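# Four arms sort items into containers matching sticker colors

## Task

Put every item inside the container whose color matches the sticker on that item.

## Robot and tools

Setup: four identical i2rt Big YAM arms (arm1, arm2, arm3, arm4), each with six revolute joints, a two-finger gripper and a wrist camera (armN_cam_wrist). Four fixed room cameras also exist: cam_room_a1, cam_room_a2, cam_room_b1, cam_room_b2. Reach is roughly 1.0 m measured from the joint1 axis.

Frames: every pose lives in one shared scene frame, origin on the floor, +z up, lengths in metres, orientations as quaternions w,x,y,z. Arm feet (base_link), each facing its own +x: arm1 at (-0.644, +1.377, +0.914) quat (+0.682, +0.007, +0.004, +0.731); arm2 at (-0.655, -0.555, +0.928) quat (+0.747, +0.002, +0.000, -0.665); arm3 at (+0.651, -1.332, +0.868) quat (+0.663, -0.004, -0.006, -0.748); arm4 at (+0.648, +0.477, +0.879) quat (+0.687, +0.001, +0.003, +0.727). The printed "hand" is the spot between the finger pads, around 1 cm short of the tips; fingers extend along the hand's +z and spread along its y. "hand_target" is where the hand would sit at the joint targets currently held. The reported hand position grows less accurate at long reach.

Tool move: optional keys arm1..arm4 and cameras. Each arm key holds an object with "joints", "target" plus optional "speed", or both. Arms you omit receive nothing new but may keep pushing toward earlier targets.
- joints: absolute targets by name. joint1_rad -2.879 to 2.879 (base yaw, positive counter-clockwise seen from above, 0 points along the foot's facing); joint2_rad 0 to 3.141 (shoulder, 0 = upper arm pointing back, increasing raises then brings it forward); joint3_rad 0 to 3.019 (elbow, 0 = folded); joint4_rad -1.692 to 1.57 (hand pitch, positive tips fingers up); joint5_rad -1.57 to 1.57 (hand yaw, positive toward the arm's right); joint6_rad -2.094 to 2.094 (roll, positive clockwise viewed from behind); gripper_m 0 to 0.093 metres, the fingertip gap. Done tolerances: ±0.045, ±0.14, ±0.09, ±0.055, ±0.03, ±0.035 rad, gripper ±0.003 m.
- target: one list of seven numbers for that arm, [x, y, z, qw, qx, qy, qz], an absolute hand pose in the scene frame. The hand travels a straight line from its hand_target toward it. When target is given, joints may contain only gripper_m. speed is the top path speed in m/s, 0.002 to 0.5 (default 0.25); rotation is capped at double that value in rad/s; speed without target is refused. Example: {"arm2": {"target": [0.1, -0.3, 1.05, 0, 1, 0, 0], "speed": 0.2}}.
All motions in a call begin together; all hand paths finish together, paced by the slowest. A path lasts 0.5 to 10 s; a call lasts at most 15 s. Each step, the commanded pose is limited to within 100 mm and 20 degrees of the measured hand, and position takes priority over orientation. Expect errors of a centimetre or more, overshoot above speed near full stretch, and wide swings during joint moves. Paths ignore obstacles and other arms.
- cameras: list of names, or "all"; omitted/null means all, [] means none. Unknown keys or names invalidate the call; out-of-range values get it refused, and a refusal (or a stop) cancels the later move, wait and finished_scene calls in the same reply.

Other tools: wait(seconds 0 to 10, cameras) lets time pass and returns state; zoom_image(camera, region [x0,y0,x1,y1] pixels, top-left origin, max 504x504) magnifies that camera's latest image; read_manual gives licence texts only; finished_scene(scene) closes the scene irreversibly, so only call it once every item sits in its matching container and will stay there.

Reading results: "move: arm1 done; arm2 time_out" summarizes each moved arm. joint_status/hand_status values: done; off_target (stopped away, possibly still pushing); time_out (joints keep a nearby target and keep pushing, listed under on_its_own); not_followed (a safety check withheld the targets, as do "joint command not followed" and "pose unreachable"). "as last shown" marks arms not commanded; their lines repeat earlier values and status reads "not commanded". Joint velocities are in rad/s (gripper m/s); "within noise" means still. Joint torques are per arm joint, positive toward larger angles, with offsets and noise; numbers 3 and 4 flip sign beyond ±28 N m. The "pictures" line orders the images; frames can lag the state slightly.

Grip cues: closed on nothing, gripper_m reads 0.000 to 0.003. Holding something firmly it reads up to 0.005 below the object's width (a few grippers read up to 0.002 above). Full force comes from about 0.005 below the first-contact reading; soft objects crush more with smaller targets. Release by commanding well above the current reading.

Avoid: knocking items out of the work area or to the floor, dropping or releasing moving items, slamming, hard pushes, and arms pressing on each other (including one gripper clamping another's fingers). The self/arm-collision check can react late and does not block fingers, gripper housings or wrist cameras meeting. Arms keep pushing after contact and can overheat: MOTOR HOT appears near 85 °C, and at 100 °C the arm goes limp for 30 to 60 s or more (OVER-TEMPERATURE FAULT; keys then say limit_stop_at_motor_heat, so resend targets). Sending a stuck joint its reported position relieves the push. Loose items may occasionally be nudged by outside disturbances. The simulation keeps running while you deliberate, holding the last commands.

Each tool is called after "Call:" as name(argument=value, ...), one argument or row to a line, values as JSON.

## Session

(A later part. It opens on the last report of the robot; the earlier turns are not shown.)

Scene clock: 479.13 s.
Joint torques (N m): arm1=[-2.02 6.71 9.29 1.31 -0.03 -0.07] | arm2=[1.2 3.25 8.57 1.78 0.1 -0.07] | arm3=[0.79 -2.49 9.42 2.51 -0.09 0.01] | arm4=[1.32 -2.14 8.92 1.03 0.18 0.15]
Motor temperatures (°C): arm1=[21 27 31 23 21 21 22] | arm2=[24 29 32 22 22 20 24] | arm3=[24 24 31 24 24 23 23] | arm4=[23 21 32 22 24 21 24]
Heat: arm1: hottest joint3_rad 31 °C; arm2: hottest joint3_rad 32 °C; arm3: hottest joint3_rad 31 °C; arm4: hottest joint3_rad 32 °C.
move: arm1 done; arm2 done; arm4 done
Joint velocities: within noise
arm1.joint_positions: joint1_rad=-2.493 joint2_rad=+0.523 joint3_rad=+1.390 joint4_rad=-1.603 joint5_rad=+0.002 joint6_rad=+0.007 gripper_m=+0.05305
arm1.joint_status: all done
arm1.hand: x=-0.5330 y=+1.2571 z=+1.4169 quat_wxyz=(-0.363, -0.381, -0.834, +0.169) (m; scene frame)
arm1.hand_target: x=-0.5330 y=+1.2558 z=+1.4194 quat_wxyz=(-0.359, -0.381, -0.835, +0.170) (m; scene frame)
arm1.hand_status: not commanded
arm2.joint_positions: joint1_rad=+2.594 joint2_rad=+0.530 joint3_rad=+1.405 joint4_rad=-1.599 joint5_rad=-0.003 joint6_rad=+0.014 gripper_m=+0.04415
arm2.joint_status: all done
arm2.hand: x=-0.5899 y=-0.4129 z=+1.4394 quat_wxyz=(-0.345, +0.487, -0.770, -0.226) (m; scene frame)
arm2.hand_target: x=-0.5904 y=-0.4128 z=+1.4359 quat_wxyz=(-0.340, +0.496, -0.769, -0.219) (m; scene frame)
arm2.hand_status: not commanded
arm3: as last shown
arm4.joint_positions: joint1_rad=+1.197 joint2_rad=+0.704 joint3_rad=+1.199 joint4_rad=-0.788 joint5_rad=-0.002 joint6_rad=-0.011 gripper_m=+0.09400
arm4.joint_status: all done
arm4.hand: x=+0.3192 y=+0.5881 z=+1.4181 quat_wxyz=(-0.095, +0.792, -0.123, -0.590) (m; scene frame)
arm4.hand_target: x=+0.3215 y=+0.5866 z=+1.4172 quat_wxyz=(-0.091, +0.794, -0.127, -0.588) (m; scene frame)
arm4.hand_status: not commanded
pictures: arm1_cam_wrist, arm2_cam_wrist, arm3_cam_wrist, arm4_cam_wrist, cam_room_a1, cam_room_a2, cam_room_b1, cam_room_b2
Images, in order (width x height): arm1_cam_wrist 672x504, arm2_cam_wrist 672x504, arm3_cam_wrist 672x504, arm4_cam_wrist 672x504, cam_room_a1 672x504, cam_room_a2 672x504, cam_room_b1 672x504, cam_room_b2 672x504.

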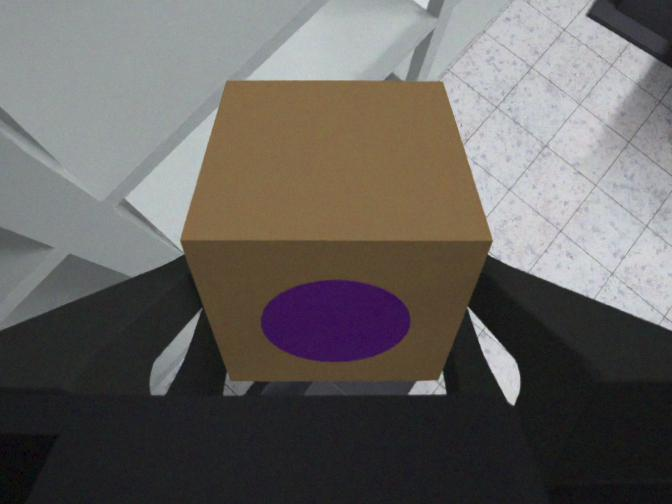

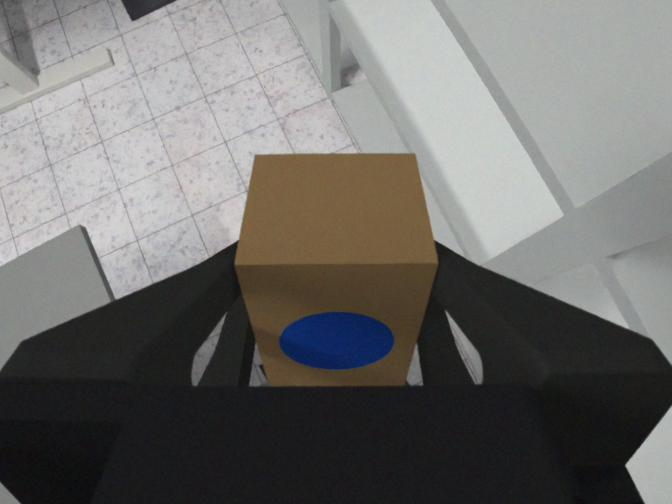

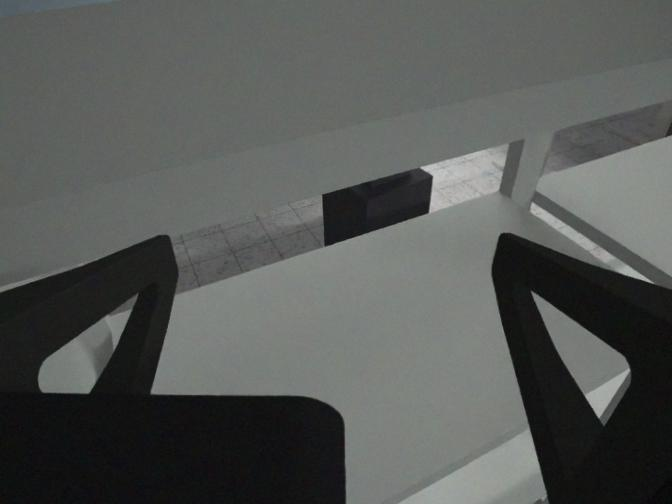

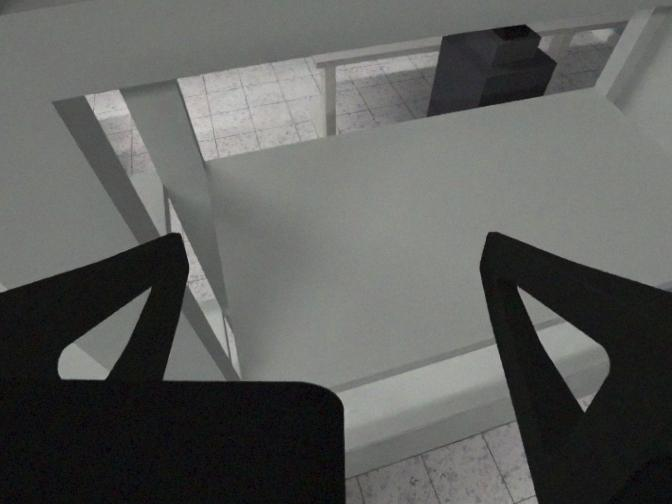

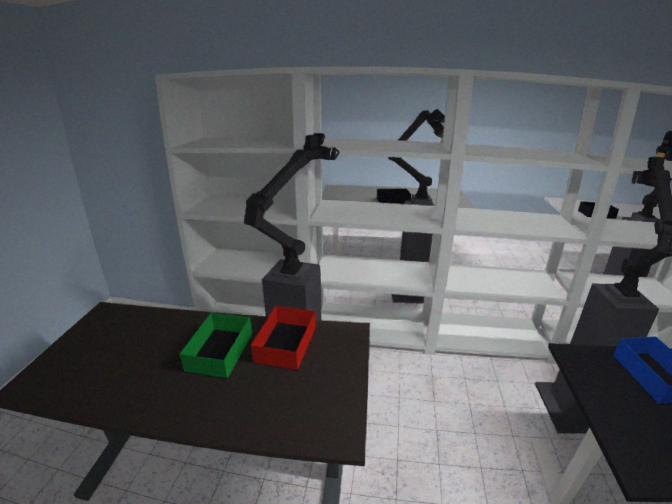

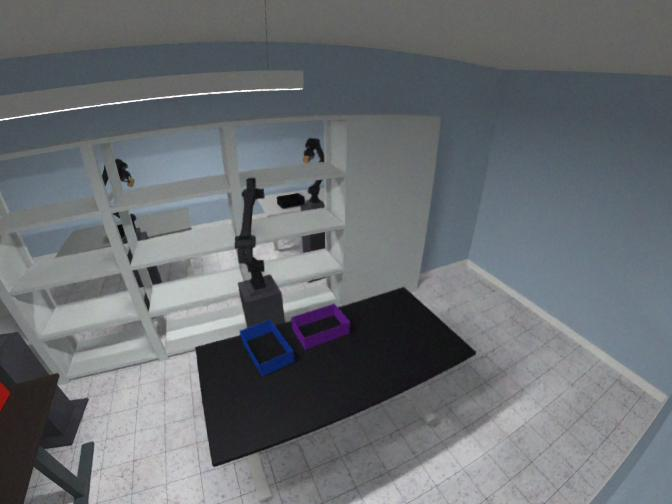

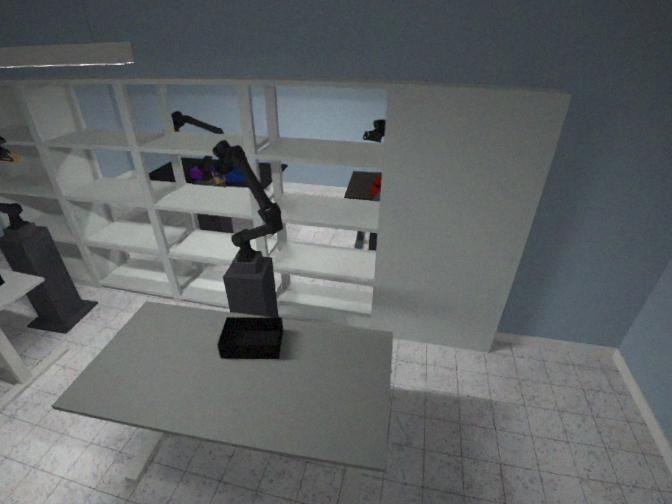

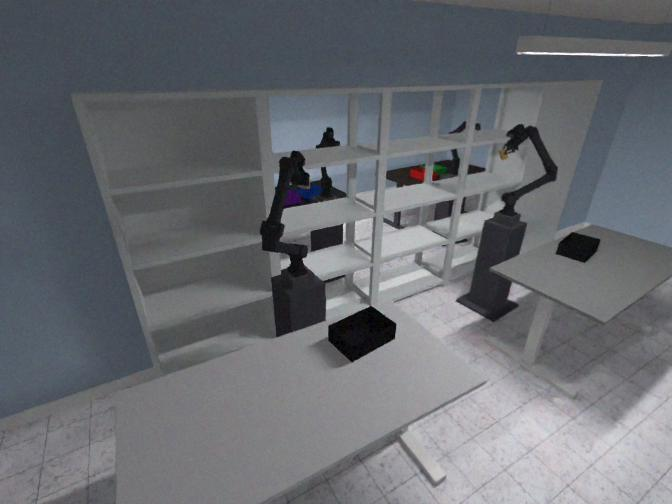

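Call:
move(
  arm1={"joints": {"joint1_rad": -2.592, "joint2_rad": 1.433, "joint3_rad": 0.703, "joint4_rad": 0.468, "joint5_rad": -0.515, "joint6_rad": 0}},
  arm2={"joints": {"joint1_rad": 2.459, "joint2_rad": 1.536, "joint3_rad": 0.77, "joint4_rad": 0.52, "joint5_rad": 0.39, "joint6_rad": 0}},
)

Scene clock: 602.67 s.
Joint torques (N m): arm1=[-2.2 -7.88 11.3 2.88 -0.18 -0.07] | arm2=[0.62 -12.28 10.65 3.54 0.24 -0.04] | arm3=[0.73 -2.49 9.46 2.5 -0.1 0.01] | arm4=[1.2 -2.14 8.94 1.14 0.16 0.17]
Motor temperatures (°C): arm1=[21 25 33 23 21 21 23] | arm2=[23 26 31 22 22 20 25] | arm3=[24 24 31 24 24 23 23] | arm4=[22 21 33 22 24 21 24]
Heat: arm1: hottest joint3_rad 33 °C; arm2: hottest joint3_rad 31 °C; arm3: hottest joint3_rad 31 °C; arm4: hottest joint3_rad 33 °C.
move: arm1 done; arm2 done
Joint velocities: within noise
arm1.joint_positions: joint1_rad=-2.586 joint2_rad=+1.432 joint3_rad=+0.678 joint4_rad=+0.442 joint5_rad=-0.513 joint6_rad=+0.006 gripper_m=+0.05304
arm1.joint_status: all done
arm1.hand: x=-0.2639 y=+0.9974 z=+1.0920 quat_wxyz=(-0.594, -0.226, -0.768, +0.076) (m; scene frame)
arm1.hand_target: x=-0.2603 y=+0.9874 z=+1.1091 quat_wxyz=(-0.610, -0.214, -0.758, +0.091) (m; scene frame)
arm1.hand_status: not commanded
arm2.joint_positions: joint1_rad=+2.461 joint2_rad=+1.519 joint3_rad=+0.761 joint4_rad=+0.496 joint5_rad=+0.386 joint6_rad=+0.012 gripper_m=+0.04416
arm2.joint_status: all done
arm2.hand: x=-0.2943 y=-0.1067 z=+1.1194 quat_wxyz=(-0.597, +0.268, -0.739, -0.159) (m; scene frame)
arm2.hand_target: x=-0.2901 y=-0.1032 z=+1.1201 quat_wxyz=(-0.604, +0.267, -0.734, -0.158) (m; scene frame)
arm2.hand_status: not commanded
arm3, arm4: as last shown
pictures: arm1_cam_wrist, arm2_cam_wrist, arm3_cam_wrist, arm4_cam_wrist, cam_room_a1, cam_room_a2, cam_room_b1, cam_room_b2
Images, in order (width x height): arm1_cam_wrist 672x504, arm2_cam_wrist 672x504, arm3_cam_wrist 672x504, arm4_cam_wrist 672x504, cam_room_a1 672x504, cam_room_a2 672x504, cam_room_b1 672x504, cam_room_b2 672x504.

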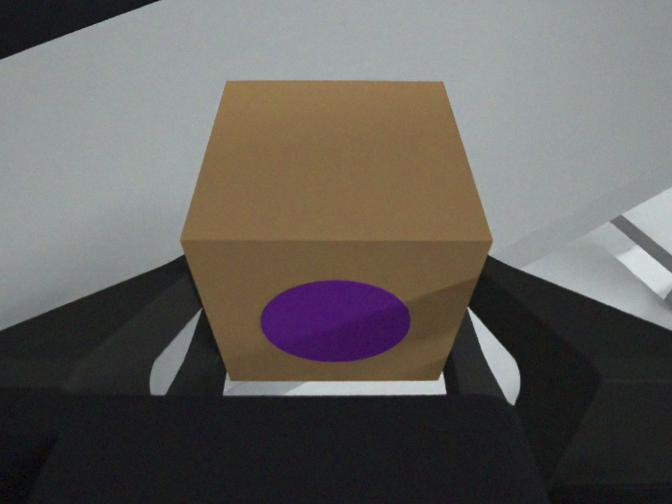

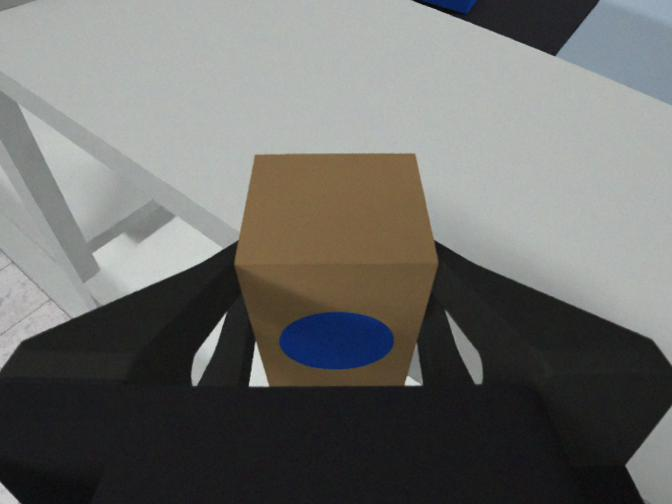

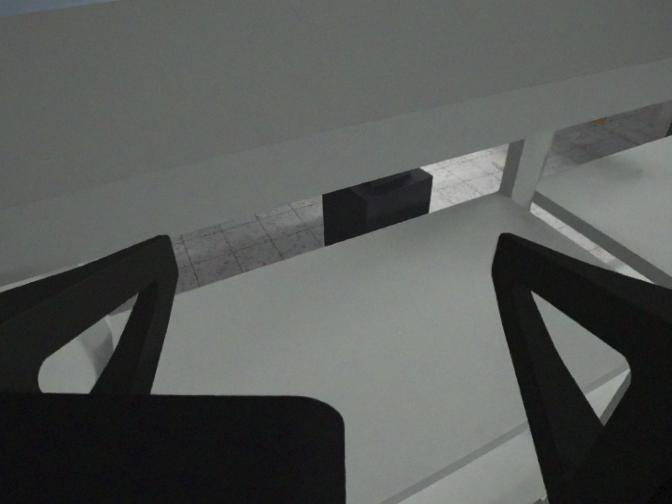

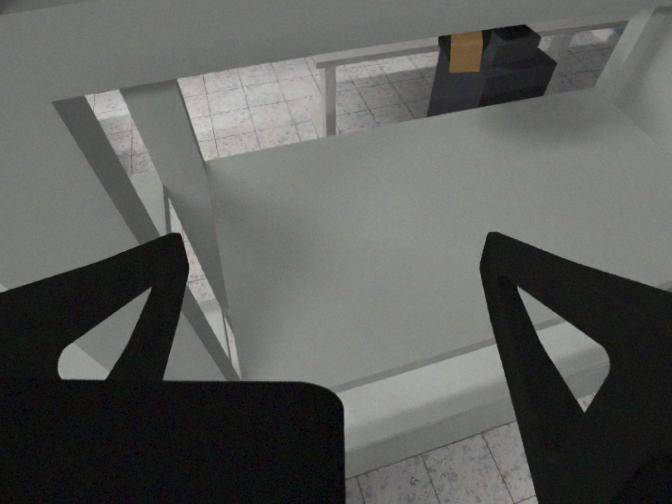

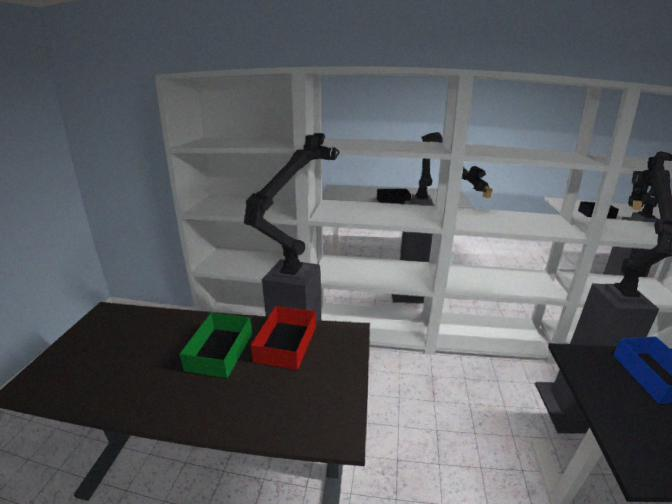

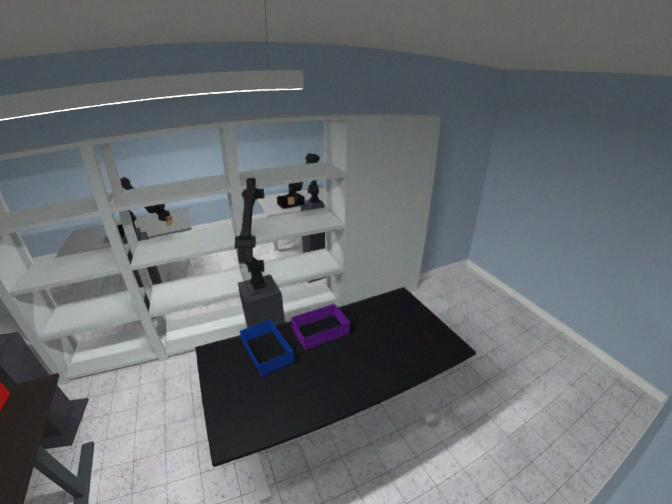

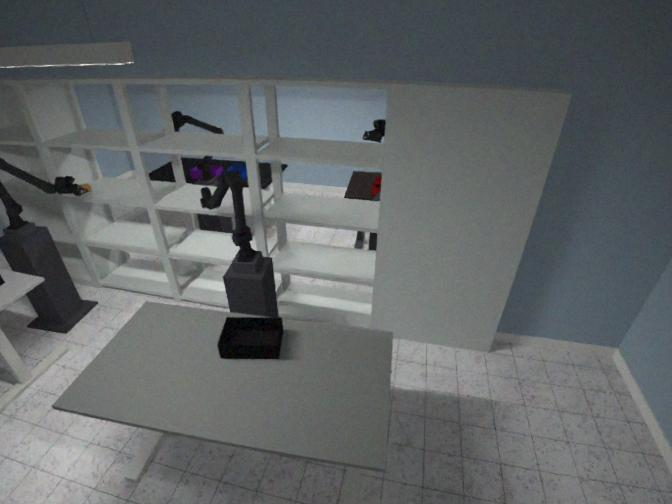

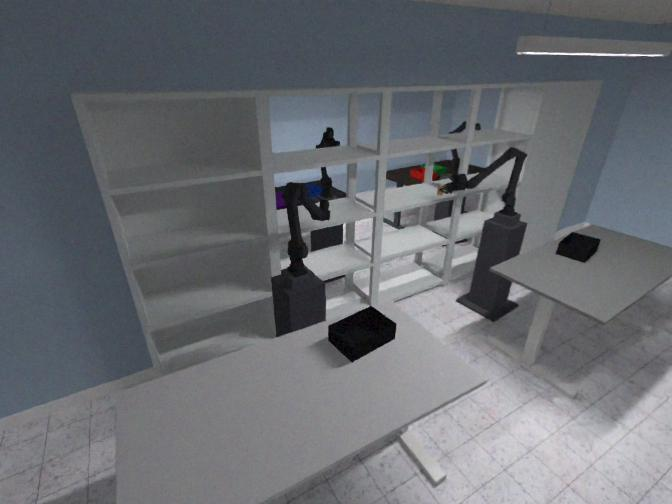

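Call:
move(
  arm1={"target": [-0.04, 0.92, 1.115, 0.6077, 0.1694, 0.7641, -0.1347], "speed": 0.15},
  arm2={"target": [-0.04, 0.04, 1.115, 0.5937, -0.2353, 0.7464, 0.1872], "speed": 0.15},
  cameras=["arm1_cam_wrist", "arm2_cam_wrist", "arm4_cam_wrist", "cam_room_a1", "cam_room_b2"],
)

Scene clock: 611.73 s.
Joint torques (N m): arm1=[-0.79 -14.39 15.53 1.47 0.03 -0.06] | arm2=[0.26 -21.66 16.8 2.09 -0.11 0.22] | arm3=[0.5 -2.55 9.47 2.52 -0.1 0] | arm4=[0.97 -1.61 9.05 1.01 0.17 0.13]
Motor temperatures (°C): arm1=[21 25 33 23 21 21 23] | arm2=[23 26 31 22 22 20 25] | arm3=[24 24 31 24 24 23 23] | arm4=[22 21 33 22 24 21 24]
Heat: arm1: hottest joint3_rad 33 °C; arm2: hottest joint3_rad 31 °C; arm3: hottest joint3_rad 31 °C; arm4: hottest joint3_rad 33 °C.
move: arm1 off_target; arm2 off_target
Joint velocities: within noise
arm1.joint_positions: joint1_rad=-2.356 joint2_rad=+1.857 joint3_rad=+1.225 joint4_rad=+0.367 joint5_rad=-0.270 joint6_rad=-0.046 gripper_m=+0.05304
arm1.joint_status: not commanded
arm1.hand: x=-0.0582 y=+0.9291 z=+1.0897 quat_wxyz=(-0.592, -0.182, -0.775, +0.125) (m; scene frame)
arm1.hand_target: x=-0.0420 y=+0.9214 z=+1.1152 quat_wxyz=(-0.608, -0.170, -0.764, +0.135) (m; scene frame)
arm1.hand_status: off_target (0.032 m and 2.8 deg from the pose sent, 0.238 m and 9.4 deg at the start)
arm2.joint_positions: joint1_rad=+2.268 joint2_rad=+2.091 joint3_rad=+1.580 joint4_rad=+0.257 joint5_rad=+0.195 joint6_rad=+0.030 gripper_m=+0.04416
arm2.joint_status: not commanded
arm2.hand: x=-0.0558 y=+0.0294 z=+1.1089 quat_wxyz=(-0.589, +0.245, -0.749, -0.180) (m; scene frame)
arm2.hand_target: x=-0.0414 y=+0.0386 z=+1.1149 quat_wxyz=(-0.594, +0.235, -0.746, -0.187) (m; scene frame)
arm2.hand_status: off_target (0.020 m and 1.5 deg from the pose sent, 0.294 m and 5.0 deg at the start)
arm3, arm4: as last shown
pictures: arm1_cam_wrist, arm2_cam_wrist, arm4_cam_wrist, cam_room_a1, cam_room_b2
Images, in order (width x height): arm1_cam_wrist 672x504, arm2_cam_wrist 672x504, arm4_cam_wrist 672x504, cam_room_a1 672x504, cam_room_b2 672x504.

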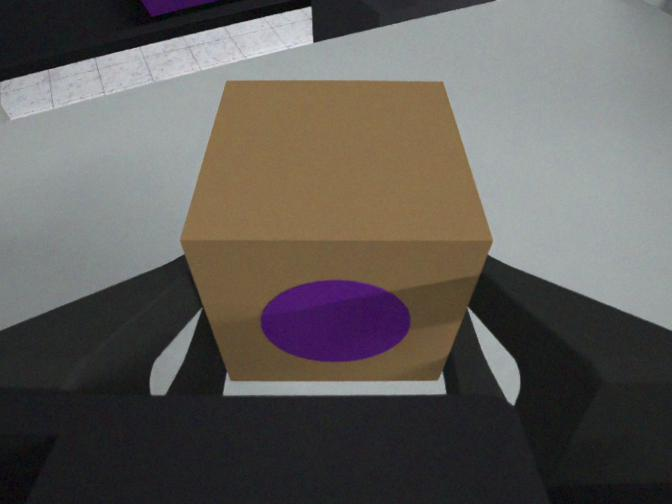

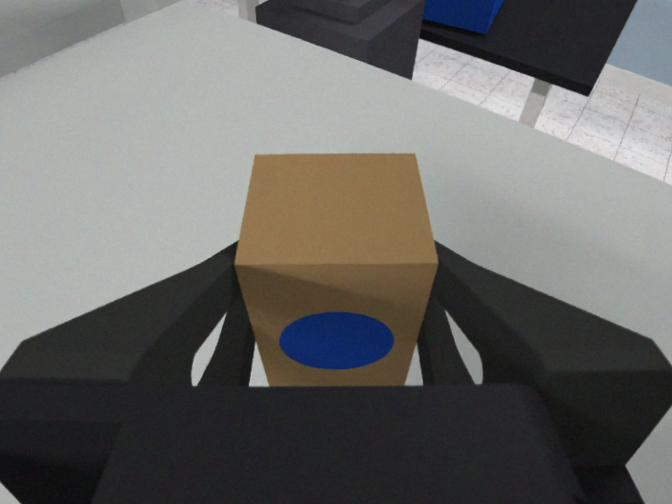

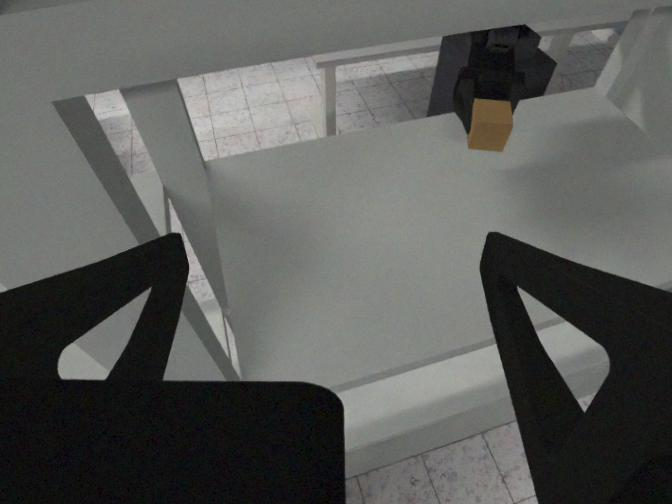

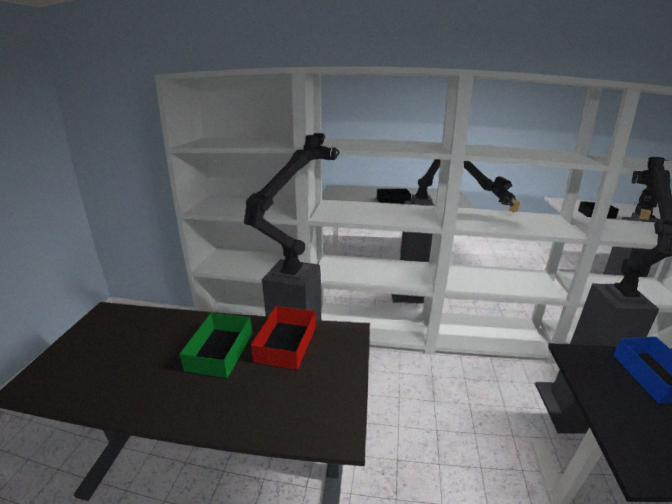

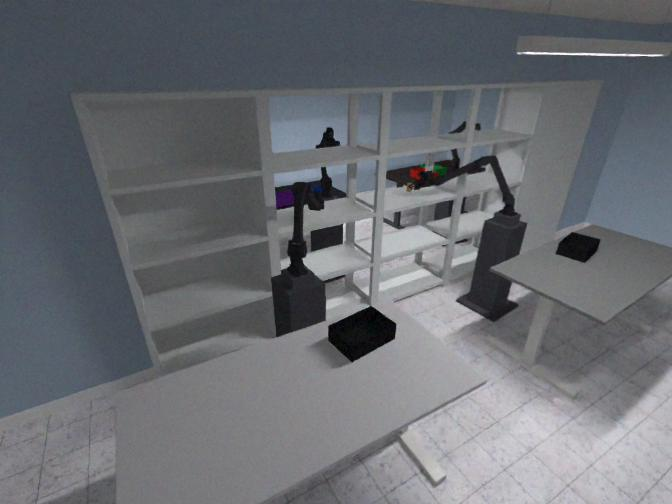

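Call:
move(
  arm1={"target": [-0.042, 0.921, 1.095, 0.6242, 0.1664, 0.7506, -0.1384], "speed": 0.06},
  arm2={"target": [-0.041, 0.039, 1.085, 0.6002, -0.2337, 0.7411, 0.1892], "speed": 0.06},
  cameras=["arm4_cam_wrist"],
)

Call:
move(
  arm1={"target": [-0.042, 0.921, 1.08, 0.6242, 0.1664, 0.7506, -0.1384], "speed": 0.05},
  arm2={"target": [-0.041, 0.039, 1.07, 0.6002, -0.2337, 0.7411, 0.1892], "speed": 0.05},
  cameras=["arm4_cam_wrist"],
)

Scene clock: 625.63 s.
Joint torques (N m): arm1=[-1.96 -15.68 12.16 2.89 -0.12 0.05] | arm2=[0.26 -22.36 14.2 3.59 -0.07 0.17] | arm3=[0.62 -2.49 9.4 2.5 -0.09 0] | arm4=[1.14 -1.85 8.87 1.01 0.15 0.16]
Motor temperatures (°C): arm1=[21 25 34 23 21 21 23] | arm2=[23 26 32 22 22 20 25] | arm3=[24 24 31 24 24 23 23] | arm4=[22 21 33 22 24 21 24]
Heat: arm1: hottest joint3_rad 34 °C; arm2: hottest joint3_rad 32 °C; arm3: hottest joint3_rad 31 °C; arm4: hottest joint3_rad 33 °C.
move: arm1 off_target; arm2 off_target
Joint velocities: within noise
arm1.joint_positions: joint1_rad=-2.356 joint2_rad=+1.900 joint3_rad=+1.225 joint4_rad=+0.451 joint5_rad=-0.270 joint6_rad=-0.047 gripper_m=+0.05304
arm1.joint_status: not commanded
arm1.hand: x=-0.0530 y=+0.9245 z=+1.0781 quat_wxyz=(-0.606, -0.175, -0.764, +0.133) (m; scene frame)
arm1.hand_target: x=-0.0428 y=+0.9215 z=+1.0951 quat_wxyz=(-0.624, -0.166, -0.751, +0.138) (m; scene frame)
arm1.hand_status: off_target (0.020 m and 2.8 deg from the pose sent, 0.019 m and 5.1 deg at the start)
arm2.joint_positions: joint1_rad=+2.268 joint2_rad=+2.135 joint3_rad=+1.580 joint4_rad=+0.309 joint5_rad=+0.195 joint6_rad=+0.030 gripper_m=+0.04416
arm2.joint_status: not commanded
arm2.hand: x=-0.0526 y=+0.0329 z=+1.0851 quat_wxyz=(-0.591, +0.243, -0.747, -0.182) (m; scene frame)
arm2.hand_target: x=-0.0417 y=+0.0382 z=+1.0848 quat_wxyz=(-0.600, +0.234, -0.741, -0.189) (m; scene frame)
arm2.hand_status: off_target (0.013 m and 1.9 deg from the pose sent, 0.030 m and 2.3 deg at the start)
arm3, arm4: as last shown
pictures: arm4_cam_wrist
Images, in order (width x height): arm4_cam_wrist 672x504.

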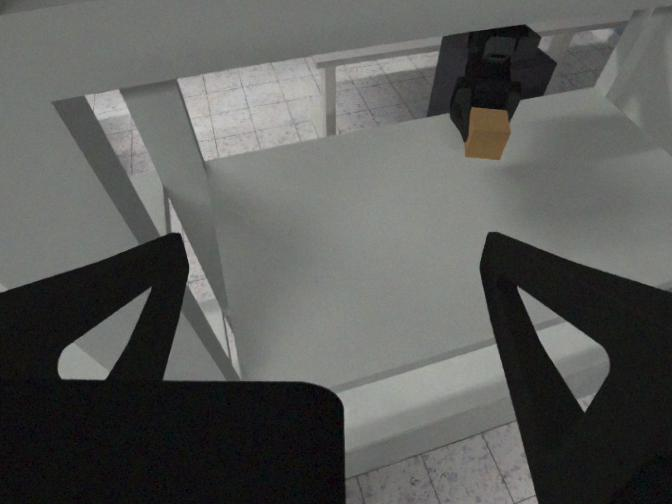

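Scene clock: 626.73 s.
Joint torques (N m): arm1=[-1.38 -15.74 11.28 2.89 -0.12 0.09] | arm2=[0.21 -22.12 13.53 3.6 -0.06 0.16] | arm3=[0.85 -2.49 9.44 2.5 -0.1 0.01] | arm4=[1.2 -1.85 8.96 0.95 0.13 0.17]
Motor temperatures (°C): arm1=[21 25 34 23 21 21 23] | arm2=[23 26 32 22 22 20 25] | arm3=[24 24 31 24 24 23 23] | arm4=[22 21 33 22 24 21 24]
Heat: arm1: hottest joint3_rad 34 °C; arm2: hottest joint3_rad 32 °C; arm3: hottest joint3_rad 31 °C; arm4: hottest joint3_rad 33 °C.
move: arm1 off_target; arm2 off_target
Joint velocities: within noise
arm1.joint_positions: joint1_rad=-2.356 joint2_rad=+1.925 joint3_rad=+1.225 joint4_rad=+0.485 joint5_rad=-0.270 joint6_rad=-0.047 gripper_m=+0.05304
arm1.joint_status: not commanded
arm1.hand: x=-0.0511 y=+0.9227 z=+1.0681 quat_wxyz=(-0.609, -0.174, -0.762, +0.135) (m; scene frame)
arm1.hand_target: x=-0.0426 y=+0.9213 z=+1.0800 quat_wxyz=(-0.624, -0.167, -0.751, +0.138) (m; scene frame)
arm1.hand_status: off_target (0.015 m and 2.3 deg from the pose sent, 0.012 m and 2.8 deg at the start)
arm2.joint_positions: joint1_rad=+2.268 joint2_rad=+2.152 joint3_rad=+1.580 joint4_rad=+0.337 joint5_rad=+0.195 joint6_rad=+0.030 gripper_m=+0.04416
arm2.joint_status: not commanded
arm2.hand: x=-0.0512 y=+0.0344 z=+1.0775 quat_wxyz=(-0.595, +0.242, -0.744, -0.184) (m; scene frame)
arm2.hand_target: x=-0.0417 y=+0.0383 z=+1.0700 quat_wxyz=(-0.600, +0.234, -0.741, -0.189) (m; scene frame)
arm2.hand_status: off_target (0.013 m and 1.3 deg from the pose sent, 0.020 m and 1.9 deg at the start)
arm3, arm4: as last shown
pictures: arm4_cam_wrist
Images, in order (width x height): arm4_cam_wrist 672x504.

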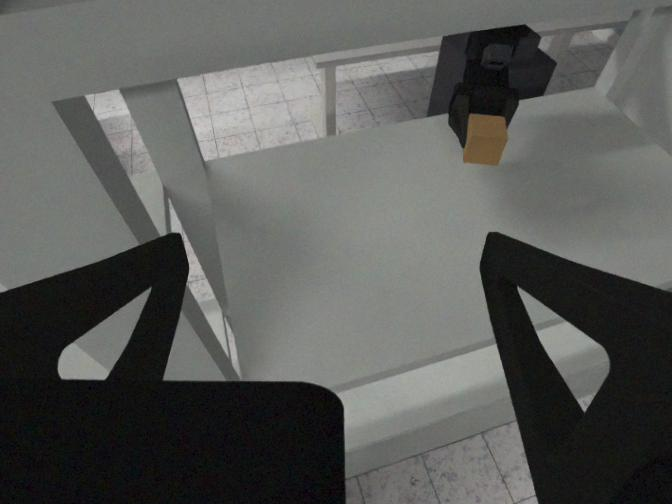

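Call:
move(
  arm1={"target": [-0.042, 0.921, 1.068, 0.6242, 0.1664, 0.7506, -0.1384], "speed": 0.05},
  arm2={"target": [-0.041, 0.039, 1.057, 0.6002, -0.2337, 0.7411, 0.1892], "speed": 0.05},
  cameras=["arm4_cam_wrist"],
)

Call:
move(
  arm1={"target": [-0.042, 0.921, 1.058, 0.6242, 0.1664, 0.7506, -0.1384], "speed": 0.05},
  arm2={"target": [-0.041, 0.039, 1.047, 0.6002, -0.2337, 0.7411, 0.1892], "speed": 0.05},
  cameras=["arm4_cam_wrist", "cam_room_a1"],
)

Scene clock: 633.90 s.
Joint torques (N m): arm1=[-1.73 -15.85 10.62 2.89 -0.07 0.06] | arm2=[0.21 -22.24 12.97 3.59 -0.07 0.17] | arm3=[0.67 -2.49 9.47 2.54 -0.09 0] | arm4=[0.67 -2.08 8.98 1.06 0.16 0.14]
Motor temperatures (°C): arm1=[21 26 34 23 21 21 23] | arm2=[23 27 33 23 22 20 25] | arm3=[24 24 31 24 24 23 23] | arm4=[22 21 33 22 24 21 24]
Heat: arm1: hottest joint3_rad 34 °C; arm2: hottest joint3_rad 33 °C; arm3: hottest joint3_rad 31 °C; arm4: hottest joint3_rad 33 °C.
move: arm1 off_target; arm2 off_target
Joint velocities: within noise
arm1.joint_positions: joint1_rad=-2.356 joint2_rad=+1.945 joint3_rad=+1.225 joint4_rad=+0.511 joint5_rad=-0.270 joint6_rad=-0.047 gripper_m=+0.05304
arm1.joint_status: not commanded
arm1.hand: x=-0.0498 y=+0.9215 z=+1.0599 quat_wxyz=(-0.612, -0.173, -0.760, +0.136) (m; scene frame)
arm1.hand_target: x=-0.0424 y=+0.9212 z=+1.0680 quat_wxyz=(-0.624, -0.167, -0.751, +0.138) (m; scene frame)
arm1.hand_status: off_target (0.011 m and 2.0 deg from the pose sent, 0.009 m and 2.3 deg at the start)
arm2.joint_positions: joint1_rad=+2.268 joint2_rad=+2.171 joint3_rad=+1.580 joint4_rad=+0.361 joint5_rad=+0.195 joint6_rad=+0.030 gripper_m=+0.04416
arm2.joint_status: not commanded
arm2.hand: x=-0.0501 y=+0.0355 z=+1.0675 quat_wxyz=(-0.597, +0.241, -0.743, -0.185) (m; scene frame)
arm2.hand_target: x=-0.0417 y=+0.0383 z=+1.0569 quat_wxyz=(-0.600, +0.234, -0.741, -0.189) (m; scene frame)
arm2.hand_status: off_target (0.014 m and 1.1 deg from the pose sent, 0.023 m and 1.3 deg at the start)
arm3.joint_positions: joint1_rad=-1.891 joint2_rad=+0.707 joint3_rad=+1.196 joint4_rad=-0.518 joint5_rad=+0.002 joint6_rad=-0.006 gripper_m=+0.09402
arm3.joint_status: not commanded
arm3.hand: x=+0.3240 y=-1.1685 z=+1.4653 quat_wxyz=(+0.150, -0.702, +0.160, +0.678) (m; scene frame)
arm3.hand_target: x=+0.3288 y=-1.1675 z=+1.4745 quat_wxyz=(+0.153, -0.691, +0.162, +0.688) (m; scene frame)
arm3.hand_status: not commanded
arm4: as last shown
pictures: arm4_cam_wrist
Images, in order (width x height): arm4_cam_wrist 672x504.

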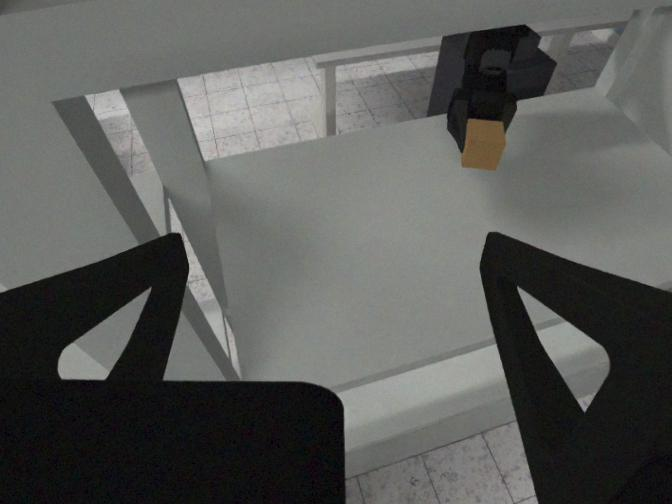

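Scene clock: 634.90 s.
Joint torques (N m): arm1=[-0.79 -15.27 10.25 2.74 -0.03 0.1] | arm2=[0.26 -22.36 12.62 3.58 -0.06 0.17] | arm3=[0.79 -2.55 9.47 2.5 -0.09 0.01] | arm4=[1.03 -2.02 9.03 1.06 0.15 0.13]
Motor temperatures (°C): arm1=[21 26 34 23 21 21 23] | arm2=[23 27 33 23 22 20 25] | arm3=[24 24 31 24 24 23 23] | arm4=[22 21 33 22 24 21 24]
Heat: arm1: hottest joint3_rad 34 °C; arm2: hottest joint3_rad 33 °C; arm3: hottest joint3_rad 31 °C; arm4: hottest joint3_rad 33 °C.
move: arm1 done; arm2 off_target
Joint velocities: within noise
arm1.joint_positions: joint1_rad=-2.356 joint2_rad=+1.963 joint3_rad=+1.225 joint4_rad=+0.533 joint5_rad=-0.270 joint6_rad=-0.047 gripper_m=+0.05304
arm1.joint_status: not commanded
arm1.hand: x=-0.0488 y=+0.9205 z=+1.0523 quat_wxyz=(-0.613, -0.172, -0.759, +0.137) (m; scene frame)
arm1.hand_target: x=-0.0423 y=+0.9211 z=+1.0578 quat_wxyz=(-0.624, -0.167, -0.751, +0.138) (m; scene frame)
arm1.hand_status: done (0.009 m and 1.7 deg from the pose sent, 0.008 m and 2.0 deg at the start)
arm2.joint_positions: joint1_rad=+2.268 joint2_rad=+2.186 joint3_rad=+1.580 joint4_rad=+0.380 joint5_rad=+0.195 joint6_rad=+0.030 gripper_m=+0.04416
arm2.joint_status: not commanded
arm2.hand: x=-0.0494 y=+0.0363 z=+1.0602 quat_wxyz=(-0.598, +0.240, -0.742, -0.185) (m; scene frame)
arm2.hand_target: x=-0.0417 y=+0.0383 z=+1.0469 quat_wxyz=(-0.600, +0.234, -0.741, -0.189) (m; scene frame)
arm2.hand_status: off_target (0.016 m and 0.9 deg from the pose sent, 0.023 m and 1.1 deg at the start)
arm3, arm4: as last shown
pictures: arm4_cam_wrist, cam_room_a1
Images, in order (width x height): arm4_cam_wrist 672x504, cam_room_a1 672x504.

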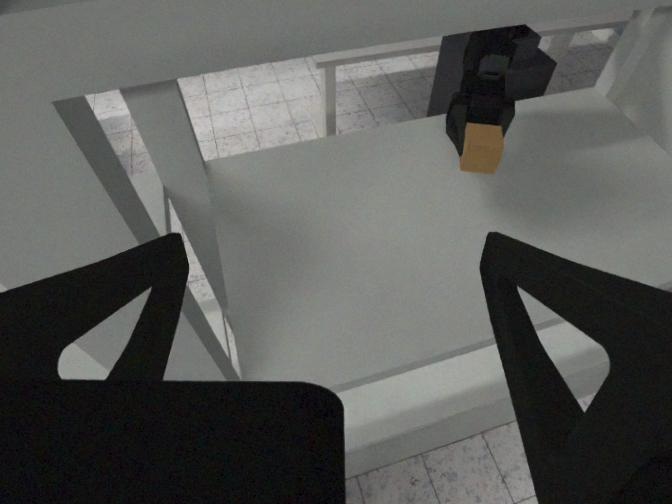

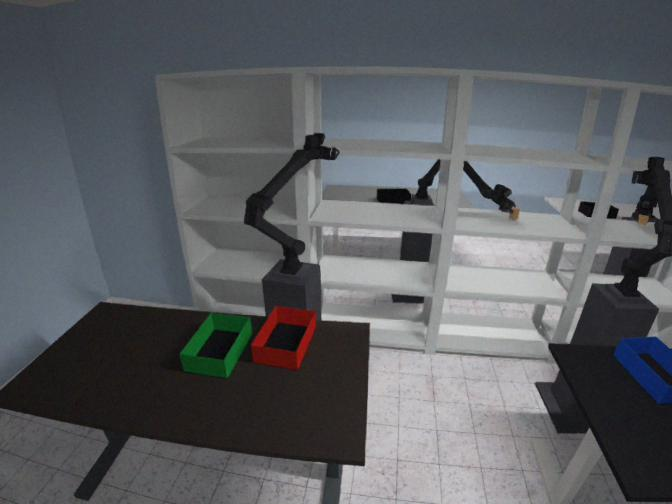

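Call:
zoom_image(
  camera="cam_room_a1",
  region=[440, 150, 560, 250],
)

Call:
zoom_image(
  camera="arm4_cam_wrist",
  region=[400, 90, 560, 210],
)

Scaled by 4.200.

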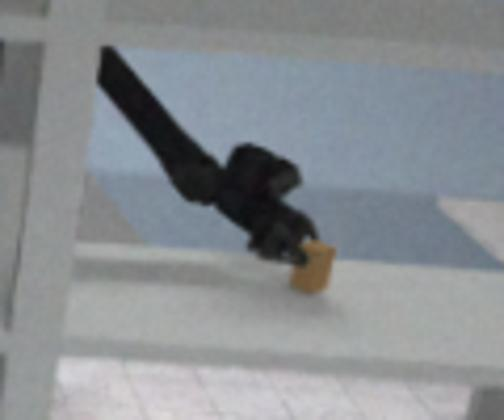

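Scaled by 3.150.

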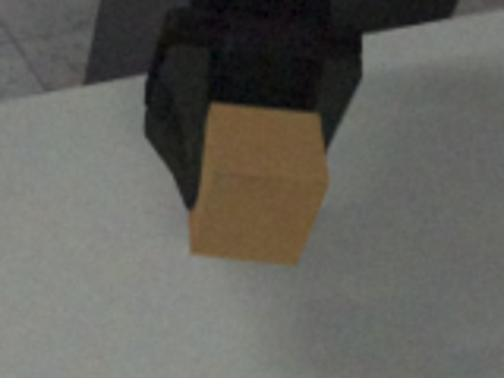

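Call:
move(
  arm1={"target": [-0.042, 0.921, 1.048, 0.6242, 0.1664, 0.7506, -0.1384], "speed": 0.05},
  arm2={"target": [-0.041, 0.039, 1.036, 0.6002, -0.2337, 0.7411, 0.1892], "speed": 0.05},
  cameras=["arm4_cam_wrist"],
)

Call:
move(
  arm1={"target": [-0.042, 0.921, 1.040, 0.6242, 0.1664, 0.7506, -0.1384], "speed": 0.05},
  arm2={"target": [-0.041, 0.039, 1.028, 0.6002, -0.2337, 0.7411, 0.1892], "speed": 0.05},
  cameras=["arm4_cam_wrist", "cam_room_a1"],
)

Scene clock: 644.10 s.
Joint torques (N m): arm1=[-2.08 -15.56 9.85 2.84 -0.03 0.09] | arm2=[0.26 -22.36 12.33 3.52 -0.06 0.18] | arm3=[0.73 -2.43 9.43 2.52 -0.09 -0.01] | arm4=[0.91 -2.32 9.02 0.95 0.16 0.17]
Motor temperatures (°C): arm1=[21 26 34 23 21 21 23] | arm2=[23 27 33 23 22 20 25] | arm3=[24 24 31 24 24 23 23] | arm4=[22 21 33 22 24 21 24]
Heat: arm1: hottest joint3_rad 34 °C; arm2: hottest joint3_rad 33 °C; arm3: hottest joint3_rad 31 °C; arm4: hottest joint3_rad 33 °C.
move: arm1 done; arm2 off_target
Joint velocities: within noise
arm1.joint_positions: joint1_rad=-2.356 joint2_rad=+1.981 joint3_rad=+1.225 joint4_rad=+0.555 joint5_rad=-0.270 joint6_rad=-0.047 gripper_m=+0.05304
arm1.joint_status: not commanded
arm1.hand: x=-0.0480 y=+0.9197 z=+1.0444 quat_wxyz=(-0.615, -0.172, -0.758, +0.137) (m; scene frame)
arm1.hand_target: x=-0.0423 y=+0.9211 z=+1.0480 quat_wxyz=(-0.624, -0.167, -0.751, +0.138) (m; scene frame)
arm1.hand_status: done (0.007 m and 1.5 deg from the pose sent, 0.008 m and 1.7 deg at the start)
arm2.joint_positions: joint1_rad=+2.268 joint2_rad=+2.202 joint3_rad=+1.580 joint4_rad=+0.400 joint5_rad=+0.195 joint6_rad=+0.030 gripper_m=+0.04416
arm2.joint_status: not commanded
arm2.hand: x=-0.0487 y=+0.0371 z=+1.0512 quat_wxyz=(-0.599, +0.240, -0.741, -0.186) (m; scene frame)
arm2.hand_target: x=-0.0418 y=+0.0382 z=+1.0359 quat_wxyz=(-0.600, +0.234, -0.741, -0.189) (m; scene frame)
arm2.hand_status: off_target (0.017 m and 0.8 deg from the pose sent, 0.026 m and 0.9 deg at the start)
arm3, arm4: as last shown
pictures: arm4_cam_wrist
Images, in order (width x height): arm4_cam_wrist 672x504.

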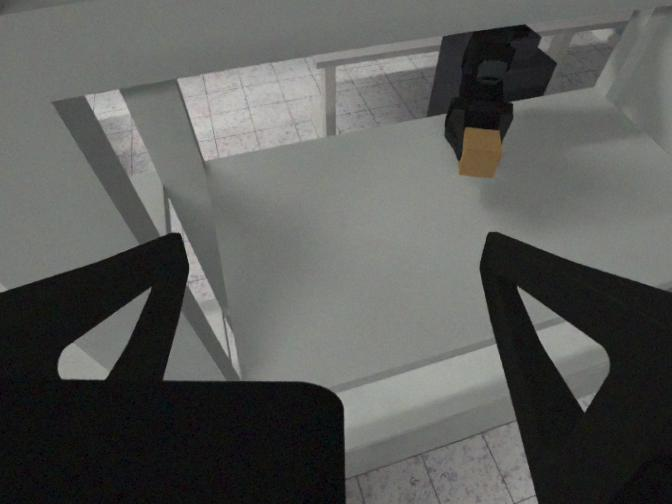

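Scene clock: 645.07 s.
Joint torques (N m): arm1=[-1.14 -15.15 9.33 2.89 -0.04 0.01] | arm2=[0.26 -21.77 11.99 3.47 -0.06 0.18] | arm3=[0.62 -2.55 9.44 2.5 -0.08 -0.01] | arm4=[0.62 -2.08 9.09 1.07 0.17 0.17]
Motor temperatures (°C): arm1=[21 26 34 23 21 21 23] | arm2=[23 27 33 23 22 20 25] | arm3=[24 24 31 24 24 23 23] | arm4=[22 21 33 22 24 21 24]
Heat: arm1: hottest joint3_rad 34 °C; arm2: hottest joint3_rad 33 °C; arm3: hottest joint3_rad 31 °C; arm4: hottest joint3_rad 33 °C.
move: arm1 done; arm2 off_target
Joint velocities: within noise
arm1.joint_positions: joint1_rad=-2.356 joint2_rad=+1.995 joint3_rad=+1.225 joint4_rad=+0.572 joint5_rad=-0.270 joint6_rad=-0.047 gripper_m=+0.05304
arm1.joint_status: not commanded
arm1.hand: x=-0.0474 y=+0.9191 z=+1.0379 quat_wxyz=(-0.615, -0.171, -0.757, +0.138) (m; scene frame)
arm1.hand_target: x=-0.0422 y=+0.9210 z=+1.0398 quat_wxyz=(-0.624, -0.167, -0.751, +0.138) (m; scene frame)
arm1.hand_status: done (0.006 m and 1.4 deg from the pose sent, 0.007 m and 1.5 deg at the start)
arm2.joint_positions: joint1_rad=+2.268 joint2_rad=+2.208 joint3_rad=+1.580 joint4_rad=+0.417 joint5_rad=+0.195 joint6_rad=+0.030 gripper_m=+0.04416
arm2.joint_status: not commanded
arm2.hand: x=-0.0481 y=+0.0376 z=+1.0507 quat_wxyz=(-0.603, +0.238, -0.738, -0.188) (m; scene frame)
arm2.hand_target: x=-0.0421 y=+0.0379 z=+1.0280 quat_wxyz=(-0.600, +0.234, -0.741, -0.189) (m; scene frame)
arm2.hand_status: off_target (0.024 m and 0.7 deg from the pose sent, 0.025 m and 0.8 deg at the start)
arm3: as last shown
arm4.joint_positions: joint1_rad=+1.197 joint2_rad=+0.704 joint3_rad=+1.199 joint4_rad=-0.788 joint5_rad=-0.002 joint6_rad=-0.011 gripper_m=+0.09400
arm4.joint_status: not commanded
arm4.hand: x=+0.3192 y=+0.5881 z=+1.4181 quat_wxyz=(-0.095, +0.792, -0.123, -0.590) (m; scene frame)
arm4.hand_target: x=+0.3215 y=+0.5866 z=+1.4172 quat_wxyz=(-0.091, +0.794, -0.127, -0.588) (m; scene frame)
arm4.hand_status: not commanded
pictures: arm4_cam_wrist, cam_room_a1
Images, in order (width x height): arm4_cam_wrist 672x504, cam_room_a1 672x504.

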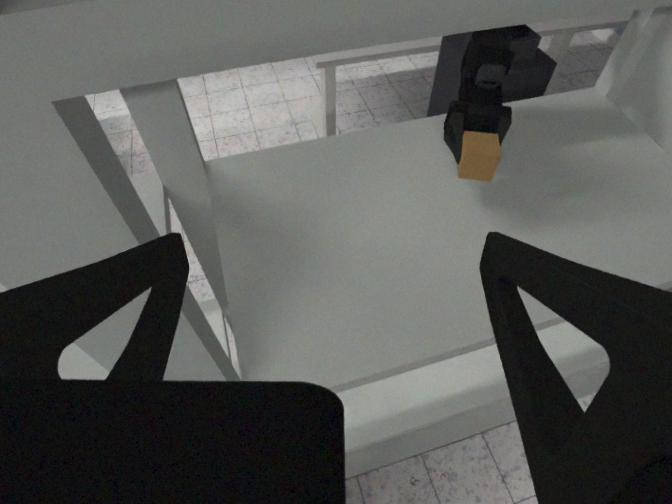

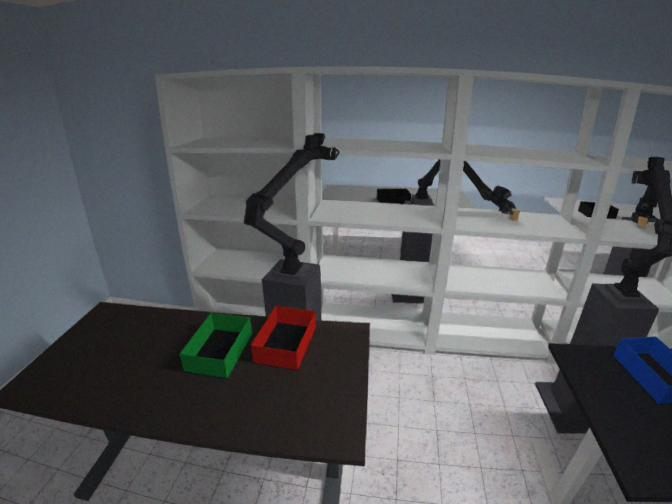

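Call:
move(
  arm1={"target": [-0.042, 0.921, 1.032, 0.6242, 0.1664, 0.7506, -0.1384], "speed": 0.05},
  arm2={"target": [-0.041, 0.039, 1.020, 0.6002, -0.2337, 0.7411, 0.1892], "speed": 0.05},
  cameras=["arm4_cam_wrist"],
)

Call:
move(
  arm1={"target": [-0.042, 0.921, 1.024, 0.6242, 0.1664, 0.7506, -0.1384], "speed": 0.05},
  cameras=["arm4_cam_wrist", "cam_room_a1"],
)

Scene clock: 652.13 s.
Joint torques (N m): arm1=[-1.32 -16.15 9.2 2.93 -0.07 0.03] | arm2=[0.32 -21.3 11.69 3.33 -0.06 0.18] | arm3=[0.62 -2.43 9.4 2.5 -0.09 0.01] | arm4=[1.32 -1.73 9.09 1.1 0.15 0.16]
Motor temperatures (°C): arm1=[21 27 34 23 21 21 23] | arm2=[23 27 33 23 22 20 25] | arm3=[24 24 31 24 24 23 23] | arm4=[22 21 33 22 24 21 24]
Heat: arm1: hottest joint3_rad 34 °C; arm2: hottest joint3_rad 33 °C; arm3: hottest joint3_rad 31 °C; arm4: hottest joint3_rad 33 °C.
move: arm1 done; arm2 off_target
Joint velocities: within noise
arm1.joint_positions: joint1_rad=-2.356 joint2_rad=+2.010 joint3_rad=+1.225 joint4_rad=+0.589 joint5_rad=-0.270 joint6_rad=-0.047 gripper_m=+0.05304
arm1.joint_status: not commanded
arm1.hand: x=-0.0469 y=+0.9186 z=+1.0311 quat_wxyz=(-0.616, -0.171, -0.756, +0.138) (m; scene frame)
arm1.hand_target: x=-0.0422 y=+0.9210 z=+1.0320 quat_wxyz=(-0.624, -0.167, -0.751, +0.138) (m; scene frame)
arm1.hand_status: done (0.005 m and 1.2 deg from the pose sent, 0.008 m and 1.3 deg at the start)
arm2.joint_positions: joint1_rad=+2.268 joint2_rad=+2.213 joint3_rad=+1.580 joint4_rad=+0.436 joint5_rad=+0.195 joint6_rad=+0.030 gripper_m=+0.04416
arm2.joint_status: not commanded
arm2.hand: x=-0.0475 y=+0.0383 z=+1.0505 quat_wxyz=(-0.608, +0.236, -0.734, -0.191) (m; scene frame)
arm2.hand_target: x=-0.0425 y=+0.0376 z=+1.0202 quat_wxyz=(-0.600, +0.234, -0.741, -0.189) (m; scene frame)
arm2.hand_status: off_target (0.031 m and 1.2 deg from the pose sent, 0.032 m and 0.7 deg at the start)
arm3, arm4: as last shown
pictures: arm4_cam_wrist
Images, in order (width x height): arm4_cam_wrist 672x504.

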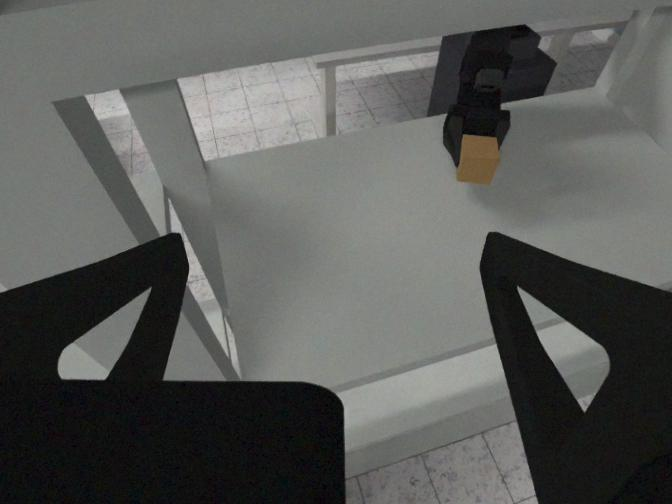

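Scene clock: 653.10 s.
Joint torques (N m): arm1=[-0.73 -16.32 8.95 2.63 -0.05 0.09] | arm2=[0.32 -21.42 11.7 3.34 -0.06 0.18] | arm3=[0.62 -2.55 9.44 2.5 -0.09 0] | arm4=[1.14 -2.02 8.94 0.96 0.19 0.15]
Motor temperatures (°C): arm1=[21 27 34 23 21 21 23] | arm2=[23 27 33 23 22 20 25] | arm3=[24 24 31 24 24 23 23] | arm4=[22 21 33 22 24 21 24]
Heat: arm1: hottest joint3_rad 34 °C; arm2: hottest joint3_rad 33 °C; arm3: hottest joint3_rad 31 °C; arm4: hottest joint3_rad 33 °C.
move: arm1 done
Joint velocities: within noise
arm1.joint_positions: joint1_rad=-2.356 joint2_rad=+2.025 joint3_rad=+1.225 joint4_rad=+0.606 joint5_rad=-0.270 joint6_rad=-0.047 gripper_m=+0.05304
arm1.joint_status: not commanded
arm1.hand: x=-0.0465 y=+0.9182 z=+1.0239 quat_wxyz=(-0.617, -0.171, -0.756, +0.138) (m; scene frame)
arm1.hand_target: x=-0.0422 y=+0.9210 z=+1.0241 quat_wxyz=(-0.624, -0.167, -0.751, +0.138) (m; scene frame)
arm1.hand_status: done (0.005 m and 1.2 deg from the pose sent, 0.009 m and 1.2 deg at the start)
arm2, arm3, arm4: as last shown
pictures: arm4_cam_wrist, cam_room_a1
Images, in order (width x height): arm4_cam_wrist 672x504, cam_room_a1 672x504.

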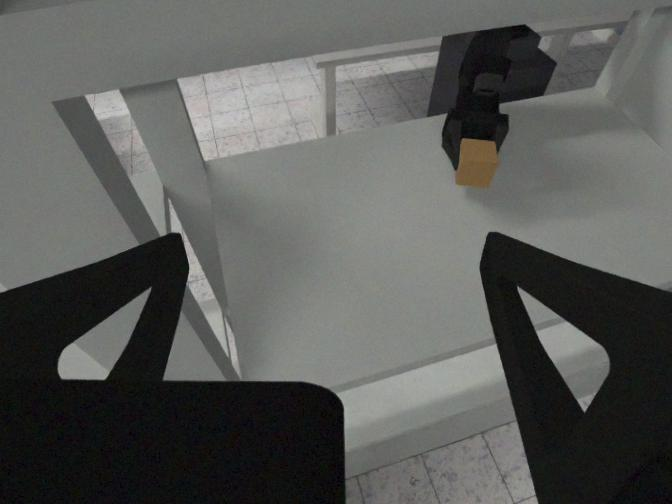

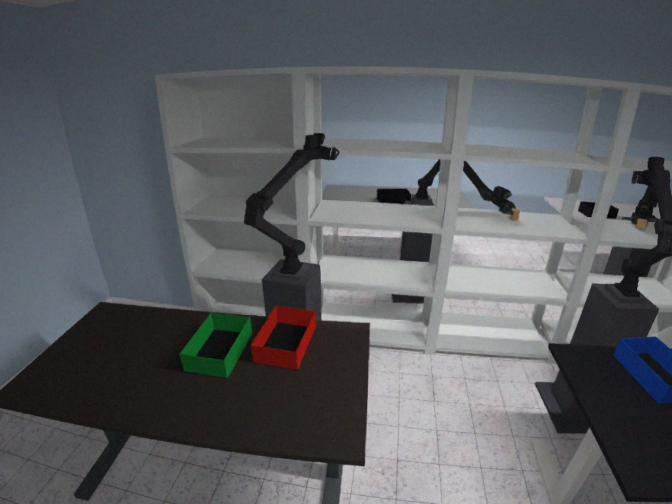

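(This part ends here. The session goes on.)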